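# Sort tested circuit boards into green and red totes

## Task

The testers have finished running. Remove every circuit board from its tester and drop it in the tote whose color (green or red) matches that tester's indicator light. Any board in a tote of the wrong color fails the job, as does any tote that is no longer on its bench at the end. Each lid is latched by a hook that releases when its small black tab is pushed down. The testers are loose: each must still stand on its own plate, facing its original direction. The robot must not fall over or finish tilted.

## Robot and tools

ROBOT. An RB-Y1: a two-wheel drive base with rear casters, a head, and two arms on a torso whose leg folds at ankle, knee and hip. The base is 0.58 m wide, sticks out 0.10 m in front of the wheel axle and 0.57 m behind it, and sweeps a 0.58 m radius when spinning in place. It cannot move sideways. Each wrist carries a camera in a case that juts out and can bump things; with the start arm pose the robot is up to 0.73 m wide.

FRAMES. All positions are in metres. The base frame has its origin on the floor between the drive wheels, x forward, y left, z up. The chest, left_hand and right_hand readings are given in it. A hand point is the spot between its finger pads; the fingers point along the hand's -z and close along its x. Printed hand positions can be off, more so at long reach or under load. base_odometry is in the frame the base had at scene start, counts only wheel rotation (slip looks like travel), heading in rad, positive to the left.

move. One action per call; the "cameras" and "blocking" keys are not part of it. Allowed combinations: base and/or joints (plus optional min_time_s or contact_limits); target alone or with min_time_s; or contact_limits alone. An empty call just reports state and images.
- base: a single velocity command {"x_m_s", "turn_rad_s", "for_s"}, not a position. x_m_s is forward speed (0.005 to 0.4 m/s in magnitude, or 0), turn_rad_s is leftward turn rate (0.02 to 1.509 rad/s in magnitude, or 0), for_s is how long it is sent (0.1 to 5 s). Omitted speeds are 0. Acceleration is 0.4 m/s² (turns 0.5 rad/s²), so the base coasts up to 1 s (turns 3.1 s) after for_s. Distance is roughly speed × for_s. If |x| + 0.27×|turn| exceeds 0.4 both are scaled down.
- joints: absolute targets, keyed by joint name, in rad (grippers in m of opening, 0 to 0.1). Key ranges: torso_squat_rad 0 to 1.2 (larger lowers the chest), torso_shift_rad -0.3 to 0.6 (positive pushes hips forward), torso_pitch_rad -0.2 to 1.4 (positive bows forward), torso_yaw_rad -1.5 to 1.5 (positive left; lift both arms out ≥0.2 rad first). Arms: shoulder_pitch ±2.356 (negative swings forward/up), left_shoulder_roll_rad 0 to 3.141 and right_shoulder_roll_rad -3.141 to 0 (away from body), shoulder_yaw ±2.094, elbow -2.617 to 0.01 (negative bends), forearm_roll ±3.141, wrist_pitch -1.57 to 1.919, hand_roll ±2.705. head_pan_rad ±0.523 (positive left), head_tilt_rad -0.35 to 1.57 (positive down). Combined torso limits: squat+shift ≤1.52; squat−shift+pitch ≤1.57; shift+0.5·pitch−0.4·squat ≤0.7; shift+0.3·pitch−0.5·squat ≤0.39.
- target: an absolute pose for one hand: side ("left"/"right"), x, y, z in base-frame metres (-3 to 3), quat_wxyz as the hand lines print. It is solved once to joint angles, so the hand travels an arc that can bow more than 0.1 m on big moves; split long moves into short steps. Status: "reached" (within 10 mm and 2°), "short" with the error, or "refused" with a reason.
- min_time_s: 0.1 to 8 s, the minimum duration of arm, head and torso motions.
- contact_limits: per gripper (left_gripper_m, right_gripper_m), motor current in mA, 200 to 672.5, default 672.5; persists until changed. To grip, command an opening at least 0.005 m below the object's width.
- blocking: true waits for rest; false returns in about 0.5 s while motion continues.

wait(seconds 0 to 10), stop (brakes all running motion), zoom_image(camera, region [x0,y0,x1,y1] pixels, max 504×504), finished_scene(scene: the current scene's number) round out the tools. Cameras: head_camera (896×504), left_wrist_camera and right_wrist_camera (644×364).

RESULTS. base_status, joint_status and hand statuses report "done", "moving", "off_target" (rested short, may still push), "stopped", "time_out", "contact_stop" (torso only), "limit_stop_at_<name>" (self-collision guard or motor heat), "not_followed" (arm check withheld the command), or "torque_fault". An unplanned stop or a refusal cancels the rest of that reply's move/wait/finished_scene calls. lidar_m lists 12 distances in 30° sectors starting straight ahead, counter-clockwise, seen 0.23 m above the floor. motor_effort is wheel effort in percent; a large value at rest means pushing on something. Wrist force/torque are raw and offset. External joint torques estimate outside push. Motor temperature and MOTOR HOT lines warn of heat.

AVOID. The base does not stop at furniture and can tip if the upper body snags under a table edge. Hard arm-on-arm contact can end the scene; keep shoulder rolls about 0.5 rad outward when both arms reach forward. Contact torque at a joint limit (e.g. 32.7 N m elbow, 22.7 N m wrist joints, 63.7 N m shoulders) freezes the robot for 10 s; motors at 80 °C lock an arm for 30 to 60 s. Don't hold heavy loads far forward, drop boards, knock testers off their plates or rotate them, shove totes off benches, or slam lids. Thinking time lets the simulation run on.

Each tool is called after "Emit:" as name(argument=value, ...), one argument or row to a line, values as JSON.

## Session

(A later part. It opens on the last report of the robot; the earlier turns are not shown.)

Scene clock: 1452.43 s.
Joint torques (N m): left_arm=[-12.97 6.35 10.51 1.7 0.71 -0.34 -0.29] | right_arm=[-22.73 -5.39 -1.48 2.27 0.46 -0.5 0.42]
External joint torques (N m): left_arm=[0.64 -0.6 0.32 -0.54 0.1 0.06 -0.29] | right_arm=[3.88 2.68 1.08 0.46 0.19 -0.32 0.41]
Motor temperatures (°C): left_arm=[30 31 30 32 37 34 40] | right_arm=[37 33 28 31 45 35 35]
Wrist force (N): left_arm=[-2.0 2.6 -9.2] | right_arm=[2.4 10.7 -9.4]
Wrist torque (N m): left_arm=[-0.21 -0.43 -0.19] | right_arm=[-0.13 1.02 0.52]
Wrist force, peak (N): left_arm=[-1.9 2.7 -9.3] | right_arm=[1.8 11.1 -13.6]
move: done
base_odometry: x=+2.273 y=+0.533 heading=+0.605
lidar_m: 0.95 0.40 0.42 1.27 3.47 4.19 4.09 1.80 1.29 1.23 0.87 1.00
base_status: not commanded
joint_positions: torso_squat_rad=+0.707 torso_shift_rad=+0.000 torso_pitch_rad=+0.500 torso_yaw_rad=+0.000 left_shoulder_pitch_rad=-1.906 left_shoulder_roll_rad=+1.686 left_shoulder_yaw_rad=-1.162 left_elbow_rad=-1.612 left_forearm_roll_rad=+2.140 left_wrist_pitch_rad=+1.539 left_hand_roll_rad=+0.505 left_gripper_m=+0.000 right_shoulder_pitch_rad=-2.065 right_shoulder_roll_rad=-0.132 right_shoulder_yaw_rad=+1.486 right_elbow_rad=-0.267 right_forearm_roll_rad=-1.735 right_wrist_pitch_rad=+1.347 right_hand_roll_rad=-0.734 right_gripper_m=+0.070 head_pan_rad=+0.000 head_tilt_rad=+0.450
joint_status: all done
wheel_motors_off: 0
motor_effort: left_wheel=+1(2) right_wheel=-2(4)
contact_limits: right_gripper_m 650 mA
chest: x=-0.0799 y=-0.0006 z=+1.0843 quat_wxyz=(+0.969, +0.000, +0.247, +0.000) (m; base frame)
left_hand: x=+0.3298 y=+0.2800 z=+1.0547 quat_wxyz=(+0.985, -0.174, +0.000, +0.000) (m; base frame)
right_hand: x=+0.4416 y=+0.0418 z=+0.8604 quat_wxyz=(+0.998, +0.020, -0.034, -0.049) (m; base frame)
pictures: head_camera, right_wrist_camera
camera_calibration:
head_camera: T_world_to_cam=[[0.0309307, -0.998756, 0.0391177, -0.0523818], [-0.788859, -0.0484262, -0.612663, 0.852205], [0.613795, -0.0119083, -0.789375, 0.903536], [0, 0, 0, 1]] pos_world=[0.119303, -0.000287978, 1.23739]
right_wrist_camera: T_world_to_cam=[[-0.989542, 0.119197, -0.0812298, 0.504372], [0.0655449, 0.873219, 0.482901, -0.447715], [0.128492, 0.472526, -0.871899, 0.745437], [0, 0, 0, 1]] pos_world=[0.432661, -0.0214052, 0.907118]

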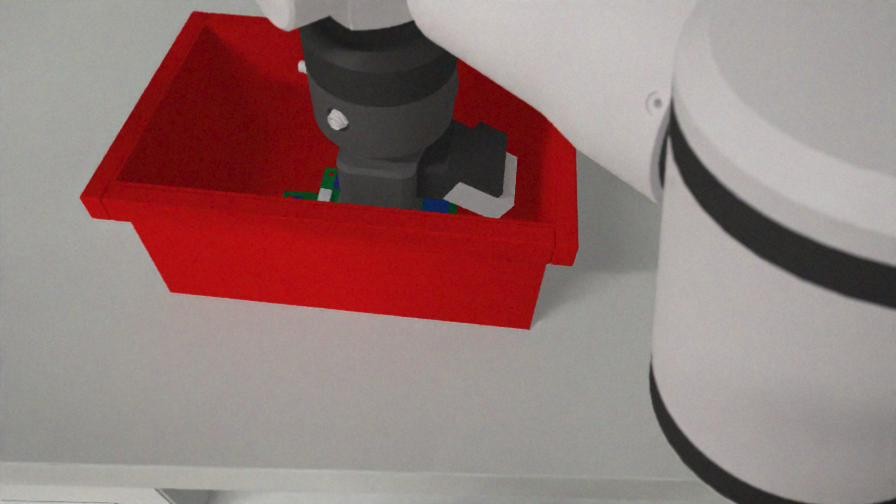

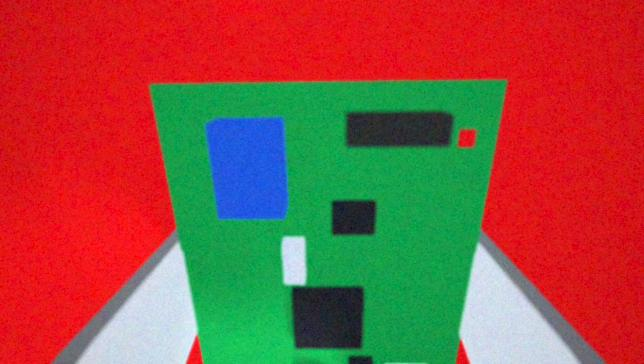

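Emit:
move(
  joints={"torso_squat_rad":0.711},
  min_time_s=1,
  cameras=[],
)

Emit:
move(
  contact_limits={"right_gripper_m":300},
  cameras=[],
)

Emit:
move(
  joints={"right_gripper_m":0.088},
  cameras=["right_wrist_camera"],
)

Scene clock: 1458.23 s.
Joint torques (N m): left_arm=[-12.8 6.43 10.64 1.81 0.79 -0.44 -0.25] | right_arm=[-18.16 -5.69 -1.28 1.63 0.39 -1.46 0.29]
External joint torques (N m): left_arm=[0.81 -0.52 0.45 -0.43 0.18 -0.03 -0.24] | right_arm=[8.45 2.41 1.28 -0.19 0.12 -1.28 0.28]
Motor temperatures (°C): left_arm=[30 31 30 32 37 34 40] | right_arm=[37 33 28 31 45 35 35]
Wrist force (N): left_arm=[-2.0 2.7 -9.1] | right_arm=[0.6 8.1 8.1]
Wrist torque (N m): left_arm=[-0.21 -0.44 -0.19] | right_arm=[-0.29 1.72 0.62]
Wrist force, peak (N): left_arm=[-2.1 2.6 -9.5] | right_arm=[2.1 10.9 -9.5]
move: done
base_odometry: x=+2.273 y=+0.533 heading=+0.605
lidar_m: 0.96 0.41 0.42 1.27 3.47 4.18 4.09 1.80 1.29 1.23 0.86 0.99
base_status: not commanded
joint_positions: torso_squat_rad=+0.711 torso_shift_rad=+0.000 torso_pitch_rad=+0.499 torso_yaw_rad=+0.000 left_shoulder_pitch_rad=-1.906 left_shoulder_roll_rad=+1.686 left_shoulder_yaw_rad=-1.162 left_elbow_rad=-1.612 left_forearm_roll_rad=+2.140 left_wrist_pitch_rad=+1.539 left_hand_roll_rad=+0.505 left_gripper_m=+0.000 right_shoulder_pitch_rad=-2.066 right_shoulder_roll_rad=-0.132 right_shoulder_yaw_rad=+1.486 right_elbow_rad=-0.267 right_forearm_roll_rad=-1.735 right_wrist_pitch_rad=+1.348 right_hand_roll_rad=-0.734 right_gripper_m=+0.070 head_pan_rad=+0.000 head_tilt_rad=+0.450
joint_status: all done
wheel_motors_off: 0
motor_effort: left_wheel=+2(3) right_wheel=-1(3)
contact_limits: right_gripper_m 650 mA
chest: x=-0.0802 y=-0.0006 z=+1.0826 quat_wxyz=(+0.969, +0.000, +0.247, +0.000) (m; base frame)
left_hand: x=+0.3295 y=+0.2800 z=+1.0532 quat_wxyz=(+0.985, -0.174, -0.001, +0.000) (m; base frame)
right_hand: x=+0.4417 y=+0.0419 z=+0.8596 quat_wxyz=(+0.998, +0.021, -0.034, -0.049) (m; base frame)
pictures: none
No camera images: "cameras" was empty.

Scene clock: 1458.53 s.
Joint torques (N m): left_arm=[-13.14 6.28 10.65 1.63 0.79 -0.37 -0.26] | right_arm=[-18.06 -5.61 -1.35 1.54 0.31 -1.39 0.28]
External joint torques (N m): left_arm=[0.48 -0.66 0.46 -0.61 0.18 0.04 -0.25] | right_arm=[8.55 2.49 1.2 -0.28 0.04 -1.21 0.27]
Motor temperatures (°C): left_arm=[30 31 30 32 37 34 40] | right_arm=[37 33 28 31 45 35 35]
Wrist force (N): left_arm=[-2.0 2.9 -8.9] | right_arm=[1.5 8.2 6.7]
Wrist torque (N m): left_arm=[-0.22 -0.45 -0.20] | right_arm=[-0.22 1.67 0.59]
Wrist force, peak (N): left_arm=[-1.9 3.1 -9.1] | right_arm=[1.4 8.6 8.3]
base_odometry: x=+2.273 y=+0.533 heading=+0.605
lidar_m: 0.95 0.40 0.42 1.28 3.46 4.18 4.09 1.79 1.29 1.23 0.85 1.00
base_status: not commanded
joint_positions: torso_squat_rad=+0.711 torso_shift_rad=+0.000 torso_pitch_rad=+0.499 torso_yaw_rad=+0.000 left_shoulder_pitch_rad=-1.906 left_shoulder_roll_rad=+1.686 left_shoulder_yaw_rad=-1.162 left_elbow_rad=-1.612 left_forearm_roll_rad=+2.140 left_wrist_pitch_rad=+1.539 left_hand_roll_rad=+0.505 left_gripper_m=+0.000 right_shoulder_pitch_rad=-2.066 right_shoulder_roll_rad=-0.132 right_shoulder_yaw_rad=+1.486 right_elbow_rad=-0.267 right_forearm_roll_rad=-1.735 right_wrist_pitch_rad=+1.348 right_hand_roll_rad=-0.734 right_gripper_m=+0.071 head_pan_rad=+0.000 head_tilt_rad=+0.450
joint_status: not commanded
wheel_motors_off: 0
motor_effort: left_wheel=+2(2) right_wheel=-1(3)
contact_limits: right_gripper_m 300 mA
chest: x=-0.0801 y=-0.0006 z=+1.0826 quat_wxyz=(+0.969, +0.000, +0.247, +0.000) (m; base frame)
left_hand: x=+0.3296 y=+0.2800 z=+1.0532 quat_wxyz=(+0.985, -0.174, -0.001, +0.000) (m; base frame)
right_hand: x=+0.4417 y=+0.0419 z=+0.8596 quat_wxyz=(+0.998, +0.021, -0.034, -0.049) (m; base frame)
pictures: none
No camera images: "cameras" was empty.

Scene clock: 1459.20 s.
Joint torques (N m): left_arm=[-12.8 6.32 10.43 1.71 0.75 -0.41 -0.24] | right_arm=[-14.59 -3.83 -1.36 0.52 -0.08 0.05 0.3]
External joint torques (N m): left_arm=[0.81 -0.62 0.24 -0.53 0.14 -0.01 -0.24] | right_arm=[12.03 4.28 1.19 -1.31 -0.35 0.23 0.29]
Motor temperatures (°C): left_arm=[30 31 30 32 37 34 40] | right_arm=[37 33 28 31 45 35 35]
Wrist force (N): left_arm=[-1.9 2.6 -9.0] | right_arm=[8.5 11.2 10.3]
Wrist torque (N m): left_arm=[-0.21 -0.43 -0.18] | right_arm=[-0.16 1.77 0.49]
Wrist force, peak (N): left_arm=[-2.0 2.7 -9.3] | right_arm=[9.5 11.3 12.1]
move: done
base_odometry: x=+2.273 y=+0.533 heading=+0.605
lidar_m: 0.95 0.40 0.42 1.27 3.48 4.19 4.09 1.80 1.29 1.23 0.87 1.00
base_status: not commanded
joint_positions: torso_squat_rad=+0.711 torso_shift_rad=+0.000 torso_pitch_rad=+0.499 torso_yaw_rad=+0.000 left_shoulder_pitch_rad=-1.906 left_shoulder_roll_rad=+1.686 left_shoulder_yaw_rad=-1.162 left_elbow_rad=-1.612 left_forearm_roll_rad=+2.140 left_wrist_pitch_rad=+1.539 left_hand_roll_rad=+0.505 left_gripper_m=+0.000 right_shoulder_pitch_rad=-2.067 right_shoulder_roll_rad=-0.132 right_shoulder_yaw_rad=+1.486 right_elbow_rad=-0.267 right_forearm_roll_rad=-1.734 right_wrist_pitch_rad=+1.347 right_hand_roll_rad=-0.734 right_gripper_m=+0.088 head_pan_rad=+0.000 head_tilt_rad=+0.450
joint_status: all done
wheel_motors_off: 0
motor_effort: left_wheel=+1(2) right_wheel=-1(3)
contact_limits: right_gripper_m 300 mA
chest: x=-0.0801 y=-0.0006 z=+1.0826 quat_wxyz=(+0.969, +0.000, +0.247, +0.000) (m; base frame)
left_hand: x=+0.3296 y=+0.2800 z=+1.0532 quat_wxyz=(+0.985, -0.174, +0.000, +0.000) (m; base frame)
right_hand: x=+0.4422 y=+0.0418 z=+0.8601 quat_wxyz=(+0.998, +0.021, -0.035, -0.049) (m; base frame)
pictures: right_wrist_camera
camera_calibration:
right_wrist_camera: T_world_to_cam=[[-0.989272, 0.119443, -0.0841089, 0.507252], [0.0643095, 0.873034, 0.483401, -0.447535], [0.131169, 0.472806, -0.871349, 0.743362], [0, 0, 0, 1]] pos_world=[0.433085, -0.0213407, 0.906731]

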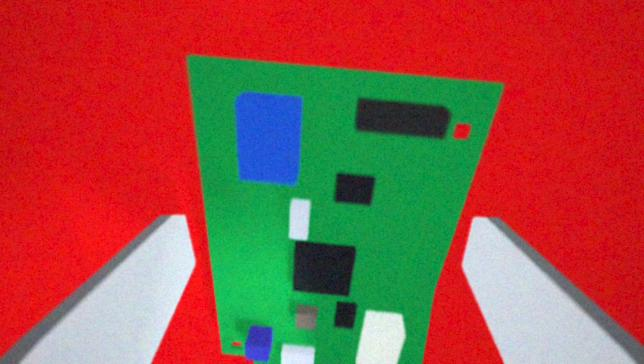

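Emit:
move(
  joints={"torso_squat_rad":0.35},
  min_time_s=5,
  cameras=["right_wrist_camera","head_camera"],
)

Emit:
move(
  target={"side":"right","x":0.43,"y":0.042,"z":1.07,"quat_wxyz":[0.9988,0,0,-0.0485]},
  min_time_s=2.5,
  cameras=["head_camera"],
)

Emit:
move(
  target={"side":"right","x":0.36,"y":-0.05,"z":1.19,"quat_wxyz":[0.9988,0,0,-0.0485]},
  min_time_s=2,
  cameras=["head_camera"],
)

Emit:
move(
  target={"side":"right","x":0.3,"y":-0.27,"z":1.2,"quat_wxyz":[0.9988,0,0,-0.0485]},
  min_time_s=2,
  cameras=["head_camera"],
)

Scene clock: 1481.53 s.
Joint torques (N m): left_arm=[-12.86 6.48 10.53 1.69 0.83 -0.33 -0.21] | right_arm=[-22.6 -5.52 -1.4 1.2 0.01 0.11 0.26]
External joint torques (N m): left_arm=[0.76 -0.48 0.34 -0.54 0.22 0.07 -0.2] | right_arm=[4.01 2.56 1.16 -0.62 -0.27 0.29 0.26]
Motor temperatures (°C): left_arm=[30 31 30 32 37 34 40] | right_arm=[36 33 28 31 45 35 35]
Wrist force (N): left_arm=[-2.0 2.7 -9.0] | right_arm=[1.5 10.8 -13.0]
Wrist torque (N m): left_arm=[-0.22 -0.43 -0.20] | right_arm=[-0.10 0.79 0.49]
Wrist force, peak (N): left_arm=[-2.1 2.8 -9.3] | right_arm=[8.6 11.8 11.1]
move: done
base_odometry: x=+2.273 y=+0.533 heading=+0.605
lidar_m: 0.95 0.40 0.42 1.27 3.48 4.18 4.10 1.80 1.28 1.23 0.87 1.00
base_status: not commanded
joint_positions: torso_squat_rad=+0.350 torso_shift_rad=+0.000 torso_pitch_rad=+0.500 torso_yaw_rad=+0.000 left_shoulder_pitch_rad=-1.906 left_shoulder_roll_rad=+1.686 left_shoulder_yaw_rad=-1.162 left_elbow_rad=-1.612 left_forearm_roll_rad=+2.140 left_wrist_pitch_rad=+1.539 left_hand_roll_rad=+0.505 left_gripper_m=+0.000 right_shoulder_pitch_rad=-2.065 right_shoulder_roll_rad=-0.132 right_shoulder_yaw_rad=+1.486 right_elbow_rad=-0.267 right_forearm_roll_rad=-1.734 right_wrist_pitch_rad=+1.347 right_hand_roll_rad=-0.734 right_gripper_m=+0.088 head_pan_rad=+0.000 head_tilt_rad=+0.450
joint_status: all done
wheel_motors_off: 0
motor_effort: left_wheel=+2(3) right_wheel=-2(3)
contact_limits: right_gripper_m 300 mA
chest: x=-0.0797 y=-0.0007 z=+1.2096 quat_wxyz=(+0.969, +0.000, +0.247, +0.000) (m; base frame)
left_hand: x=+0.3299 y=+0.2799 z=+1.1799 quat_wxyz=(+0.985, -0.174, +0.000, +0.000) (m; base frame)
right_hand: x=+0.4418 y=+0.0416 z=+0.9856 quat_wxyz=(+0.998, +0.020, -0.034, -0.049) (m; base frame)
pictures: head_camera, right_wrist_camera
camera_calibration:
head_camera: T_world_to_cam=[[0.0309343, -0.998757, 0.0390906, -0.0573464], [-0.789057, -0.0484086, -0.612409, 0.928737], [0.61354, -0.0119003, -0.789574, 1.00257], [0, 0, 0, 1]] pos_world=[0.119486, -0.000385335, 1.36261]
right_wrist_camera: T_world_to_cam=[[-0.989514, 0.119443, -0.0812149, 0.514696], [0.0657676, 0.873198, 0.482908, -0.508131], [0.128597, 0.472503, -0.871897, 0.854572], [0, 0, 0, 1]] pos_world=[0.432822, -0.0215659, 1.03228]

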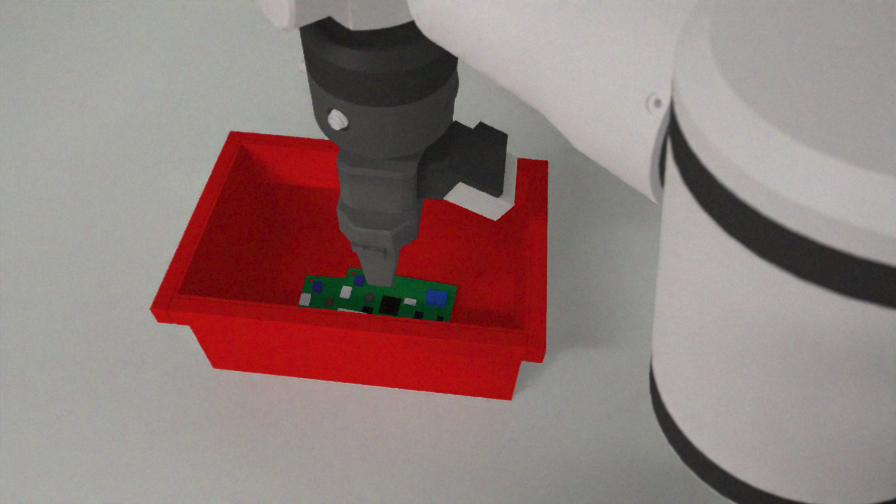

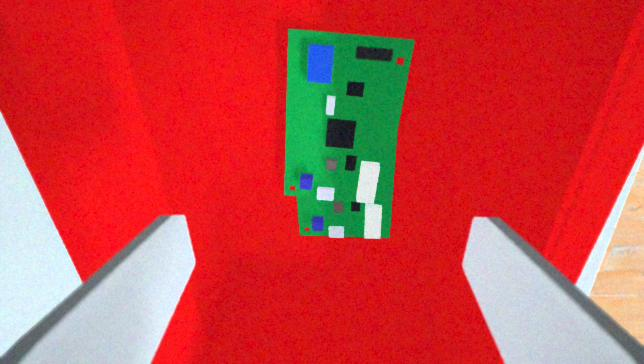

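Scene clock: 1484.37 s.
Joint torques (N m): left_arm=[-12.98 6.49 10.61 1.83 0.75 -0.33 -0.24] | right_arm=[-25.8 -10.33 -4.23 1.33 -0.36 0.16 -0.42]
External joint torques (N m): left_arm=[0.63 -0.47 0.41 -0.41 0.14 0.08 -0.24] | right_arm=[0.73 -1.01 -1.68 -0.55 -0.62 0.21 -0.42]
Motor temperatures (°C): left_arm=[30 31 30 32 37 34 40] | right_arm=[36 33 28 31 45 35 35]
Wrist force (N): left_arm=[-2.2 2.6 -8.9] | right_arm=[1.8 10.8 -13.4]
Wrist torque (N m): left_arm=[-0.21 -0.45 -0.20] | right_arm=[-0.06 0.80 0.49]
Wrist force, peak (N): left_arm=[-2.3 2.9 -9.2] | right_arm=[2.0 10.9 -13.8]
move: done
base_odometry: x=+2.273 y=+0.533 heading=+0.605
lidar_m: 0.95 0.40 0.43 1.27 3.46 4.18 4.09 1.80 1.28 1.22 0.88 1.00
base_status: not commanded
joint_positions: torso_squat_rad=+0.350 torso_shift_rad=+0.000 torso_pitch_rad=+0.500 torso_yaw_rad=+0.000 left_shoulder_pitch_rad=-1.906 left_shoulder_roll_rad=+1.686 left_shoulder_yaw_rad=-1.162 left_elbow_rad=-1.612 left_forearm_roll_rad=+2.140 left_wrist_pitch_rad=+1.539 left_hand_roll_rad=+0.505 left_gripper_m=+0.000 right_shoulder_pitch_rad=-2.224 right_shoulder_roll_rad=-0.169 right_shoulder_yaw_rad=+1.450 right_elbow_rad=-0.267 right_forearm_roll_rad=-1.779 right_wrist_pitch_rad=+1.563 right_hand_roll_rad=-0.741 right_gripper_m=+0.088 head_pan_rad=+0.000 head_tilt_rad=+0.450
joint_status: all done
wheel_motors_off: 0
motor_effort: left_wheel=+3(3) right_wheel=-2(4)
contact_limits: right_gripper_m 300 mA
chest: x=-0.0797 y=-0.0007 z=+1.2096 quat_wxyz=(+0.969, +0.000, +0.247, +0.000) (m; base frame)
left_hand: x=+0.3299 y=+0.2799 z=+1.1799 quat_wxyz=(+0.985, -0.174, +0.000, +0.000) (m; base frame)
right_hand: x=+0.4296 y=+0.0418 z=+1.0699 quat_wxyz=(+0.999, +0.005, -0.008, -0.048) (m; base frame)
right_hand_status: reached (checked arc, as near as the solve gets, planned for 2.5 s): 0 mm and 1.0 deg off.
pictures: head_camera
camera_calibration:
head_camera: T_world_to_cam=[[0.0309342, -0.998757, 0.0390905, -0.0573463], [-0.789057, -0.0484084, -0.612409, 0.928737], [0.61354, -0.0119003, -0.789574, 1.00257], [0, 0, 0, 1]] pos_world=[0.119486, -0.00038547, 1.36261]

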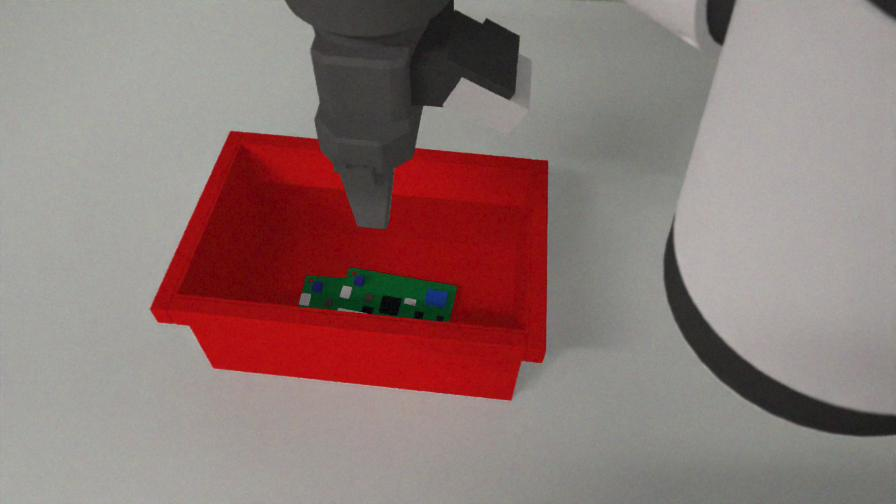

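Scene clock: 1486.70 s.
Joint torques (N m): left_arm=[-12.77 6.1 10.53 1.83 0.75 -0.37 -0.2] | right_arm=[-21.6 -6.52 -9.69 2.22 -0.24 0.04 -0.15]
External joint torques (N m): left_arm=[0.84 -0.86 0.33 -0.41 0.14 0.03 -0.2] | right_arm=[1.41 0.39 -0.3 -0.64 -0.47 0.04 -0.15]
Motor temperatures (°C): left_arm=[30 31 30 32 37 34 40] | right_arm=[36 34 28 31 45 35 35]
Wrist force (N): left_arm=[-2.0 2.4 -9.0] | right_arm=[2.2 10.9 -13.9]
Wrist torque (N m): left_arm=[-0.16 -0.43 -0.20] | right_arm=[-0.07 0.83 0.54]
Wrist force, peak (N): left_arm=[-2.4 2.8 -9.1] | right_arm=[1.7 10.5 -14.2]
move: done
base_odometry: x=+2.273 y=+0.533 heading=+0.605
lidar_m: 0.96 0.41 0.43 1.27 3.47 4.18 4.10 1.80 1.28 1.23 0.87 1.00
base_status: not commanded
joint_positions: torso_squat_rad=+0.350 torso_shift_rad=+0.000 torso_pitch_rad=+0.500 torso_yaw_rad=+0.000 left_shoulder_pitch_rad=-1.906 left_shoulder_roll_rad=+1.686 left_shoulder_yaw_rad=-1.162 left_elbow_rad=-1.612 left_forearm_roll_rad=+2.140 left_wrist_pitch_rad=+1.539 left_hand_roll_rad=+0.505 left_gripper_m=+0.000 right_shoulder_pitch_rad=-2.356 right_shoulder_roll_rad=-0.857 right_shoulder_yaw_rad=+1.384 right_elbow_rad=-1.318 right_forearm_roll_rad=-1.921 right_wrist_pitch_rad=+1.692 right_hand_roll_rad=-1.174 right_gripper_m=+0.088 head_pan_rad=+0.000 head_tilt_rad=+0.450
joint_status: all done
wheel_motors_off: 0
motor_effort: left_wheel=+1(3) right_wheel=-2(3)
contact_limits: right_gripper_m 300 mA
chest: x=-0.0798 y=-0.0007 z=+1.2096 quat_wxyz=(+0.969, +0.000, +0.247, +0.000) (m; base frame)
left_hand: x=+0.3299 y=+0.2799 z=+1.1799 quat_wxyz=(+0.985, -0.174, +0.000, +0.000) (m; base frame)
right_hand: x=+0.3599 y=-0.0499 z=+1.1902 quat_wxyz=(+0.999, +0.000, +0.001, -0.048) (m; base frame)
right_hand_status: reached (checked arc, planned for 2.0 s): 0 mm and 0.1 deg off.
pictures: head_camera
camera_calibration:
head_camera: T_world_to_cam=[[0.0309284, -0.998757, 0.0390783, -0.0573426], [-0.789018, -0.0483972, -0.612461, 0.92878], [0.613592, -0.011891, -0.789534, 1.00255], [0, 0, 0, 1]] pos_world=[0.119438, -0.00039964, 1.36263]

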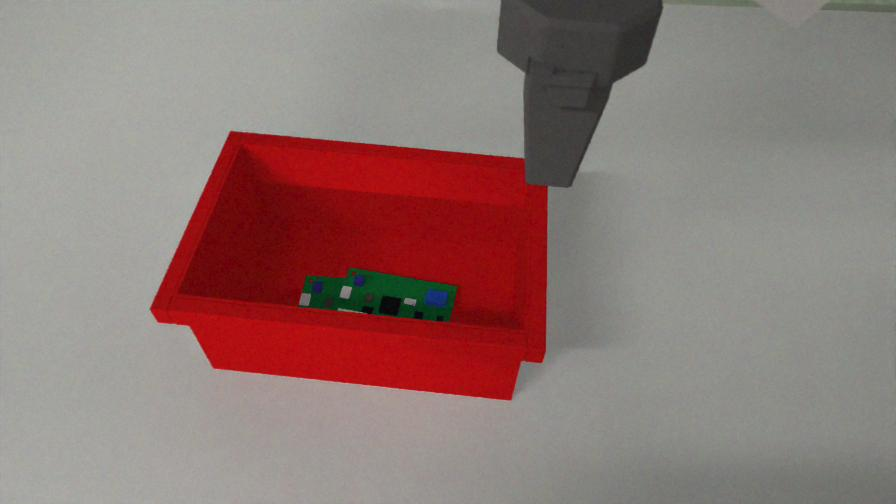

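Scene clock: 1489.03 s.
Joint torques (N m): left_arm=[-12.9 6.26 10.71 1.7 0.78 -0.37 -0.21] | right_arm=[-12.3 -2.69 -10.53 2.58 -0.17 0.11 0.19]
External joint torques (N m): left_arm=[0.71 -0.7 0.52 -0.53 0.17 0.03 -0.21] | right_arm=[2.37 -0.21 -0.64 -0.6 -0.42 0.12 0.19]
Motor temperatures (°C): left_arm=[30 31 30 32 37 34 40] | right_arm=[36 34 28 31 45 35 35]
Wrist force (N): left_arm=[-1.9 2.6 -9.1] | right_arm=[2.1 10.8 -13.8]
Wrist torque (N m): left_arm=[-0.19 -0.43 -0.18] | right_arm=[-0.04 0.84 0.53]
Wrist force, peak (N): left_arm=[-2.1 2.7 -9.2] | right_arm=[2.0 10.9 -13.9]
move: done
base_odometry: x=+2.273 y=+0.533 heading=+0.605
lidar_m: 0.95 0.41 0.43 1.27 3.47 4.19 4.09 1.80 1.29 1.23 0.86 1.00
base_status: not commanded
joint_positions: torso_squat_rad=+0.350 torso_shift_rad=+0.000 torso_pitch_rad=+0.500 torso_yaw_rad=+0.000 left_shoulder_pitch_rad=-1.906 left_shoulder_roll_rad=+1.686 left_shoulder_yaw_rad=-1.162 left_elbow_rad=-1.612 left_forearm_roll_rad=+2.140 left_wrist_pitch_rad=+1.539 left_hand_roll_rad=+0.505 left_gripper_m=+0.000 right_shoulder_pitch_rad=-2.257 right_shoulder_roll_rad=-1.612 right_shoulder_yaw_rad=+1.366 right_elbow_rad=-1.816 right_forearm_roll_rad=-1.966 right_wrist_pitch_rad=+1.728 right_hand_roll_rad=-0.914 right_gripper_m=+0.088 head_pan_rad=+0.000 head_tilt_rad=+0.450
joint_status: all done
wheel_motors_off: 0
motor_effort: left_wheel=+2(3) right_wheel=-2(4)
contact_limits: right_gripper_m 300 mA
chest: x=-0.0798 y=-0.0007 z=+1.2096 quat_wxyz=(+0.969, +0.000, +0.247, +0.000) (m; base frame)
left_hand: x=+0.3299 y=+0.2799 z=+1.1799 quat_wxyz=(+0.985, -0.174, +0.000, +0.000) (m; base frame)
right_hand: x=+0.3001 y=-0.2699 z=+1.2001 quat_wxyz=(+0.999, +0.000, +0.000, -0.049) (m; base frame)
right_hand_status: reached (checked arc, planned for 2.0 s): 0 mm and 0.0 deg off.
pictures: head_camera
camera_calibration:
head_camera: T_world_to_cam=[[0.0309339, -0.998757, 0.0390909, -0.0573519], [-0.789019, -0.0484092, -0.612459, 0.928779], [0.61359, -0.0118978, -0.789535, 1.00256], [0, 0, 0, 1]] pos_world=[0.11944, -0.000391021, 1.36263]

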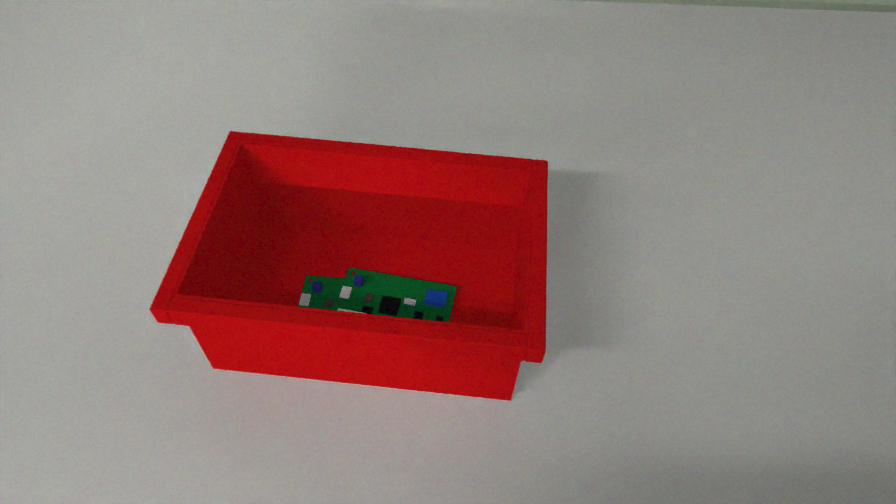

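Both boards in the tote.

Emit:
finished_scene(
  scene=2,
  done=true,
)

The scene is finished: the task was done.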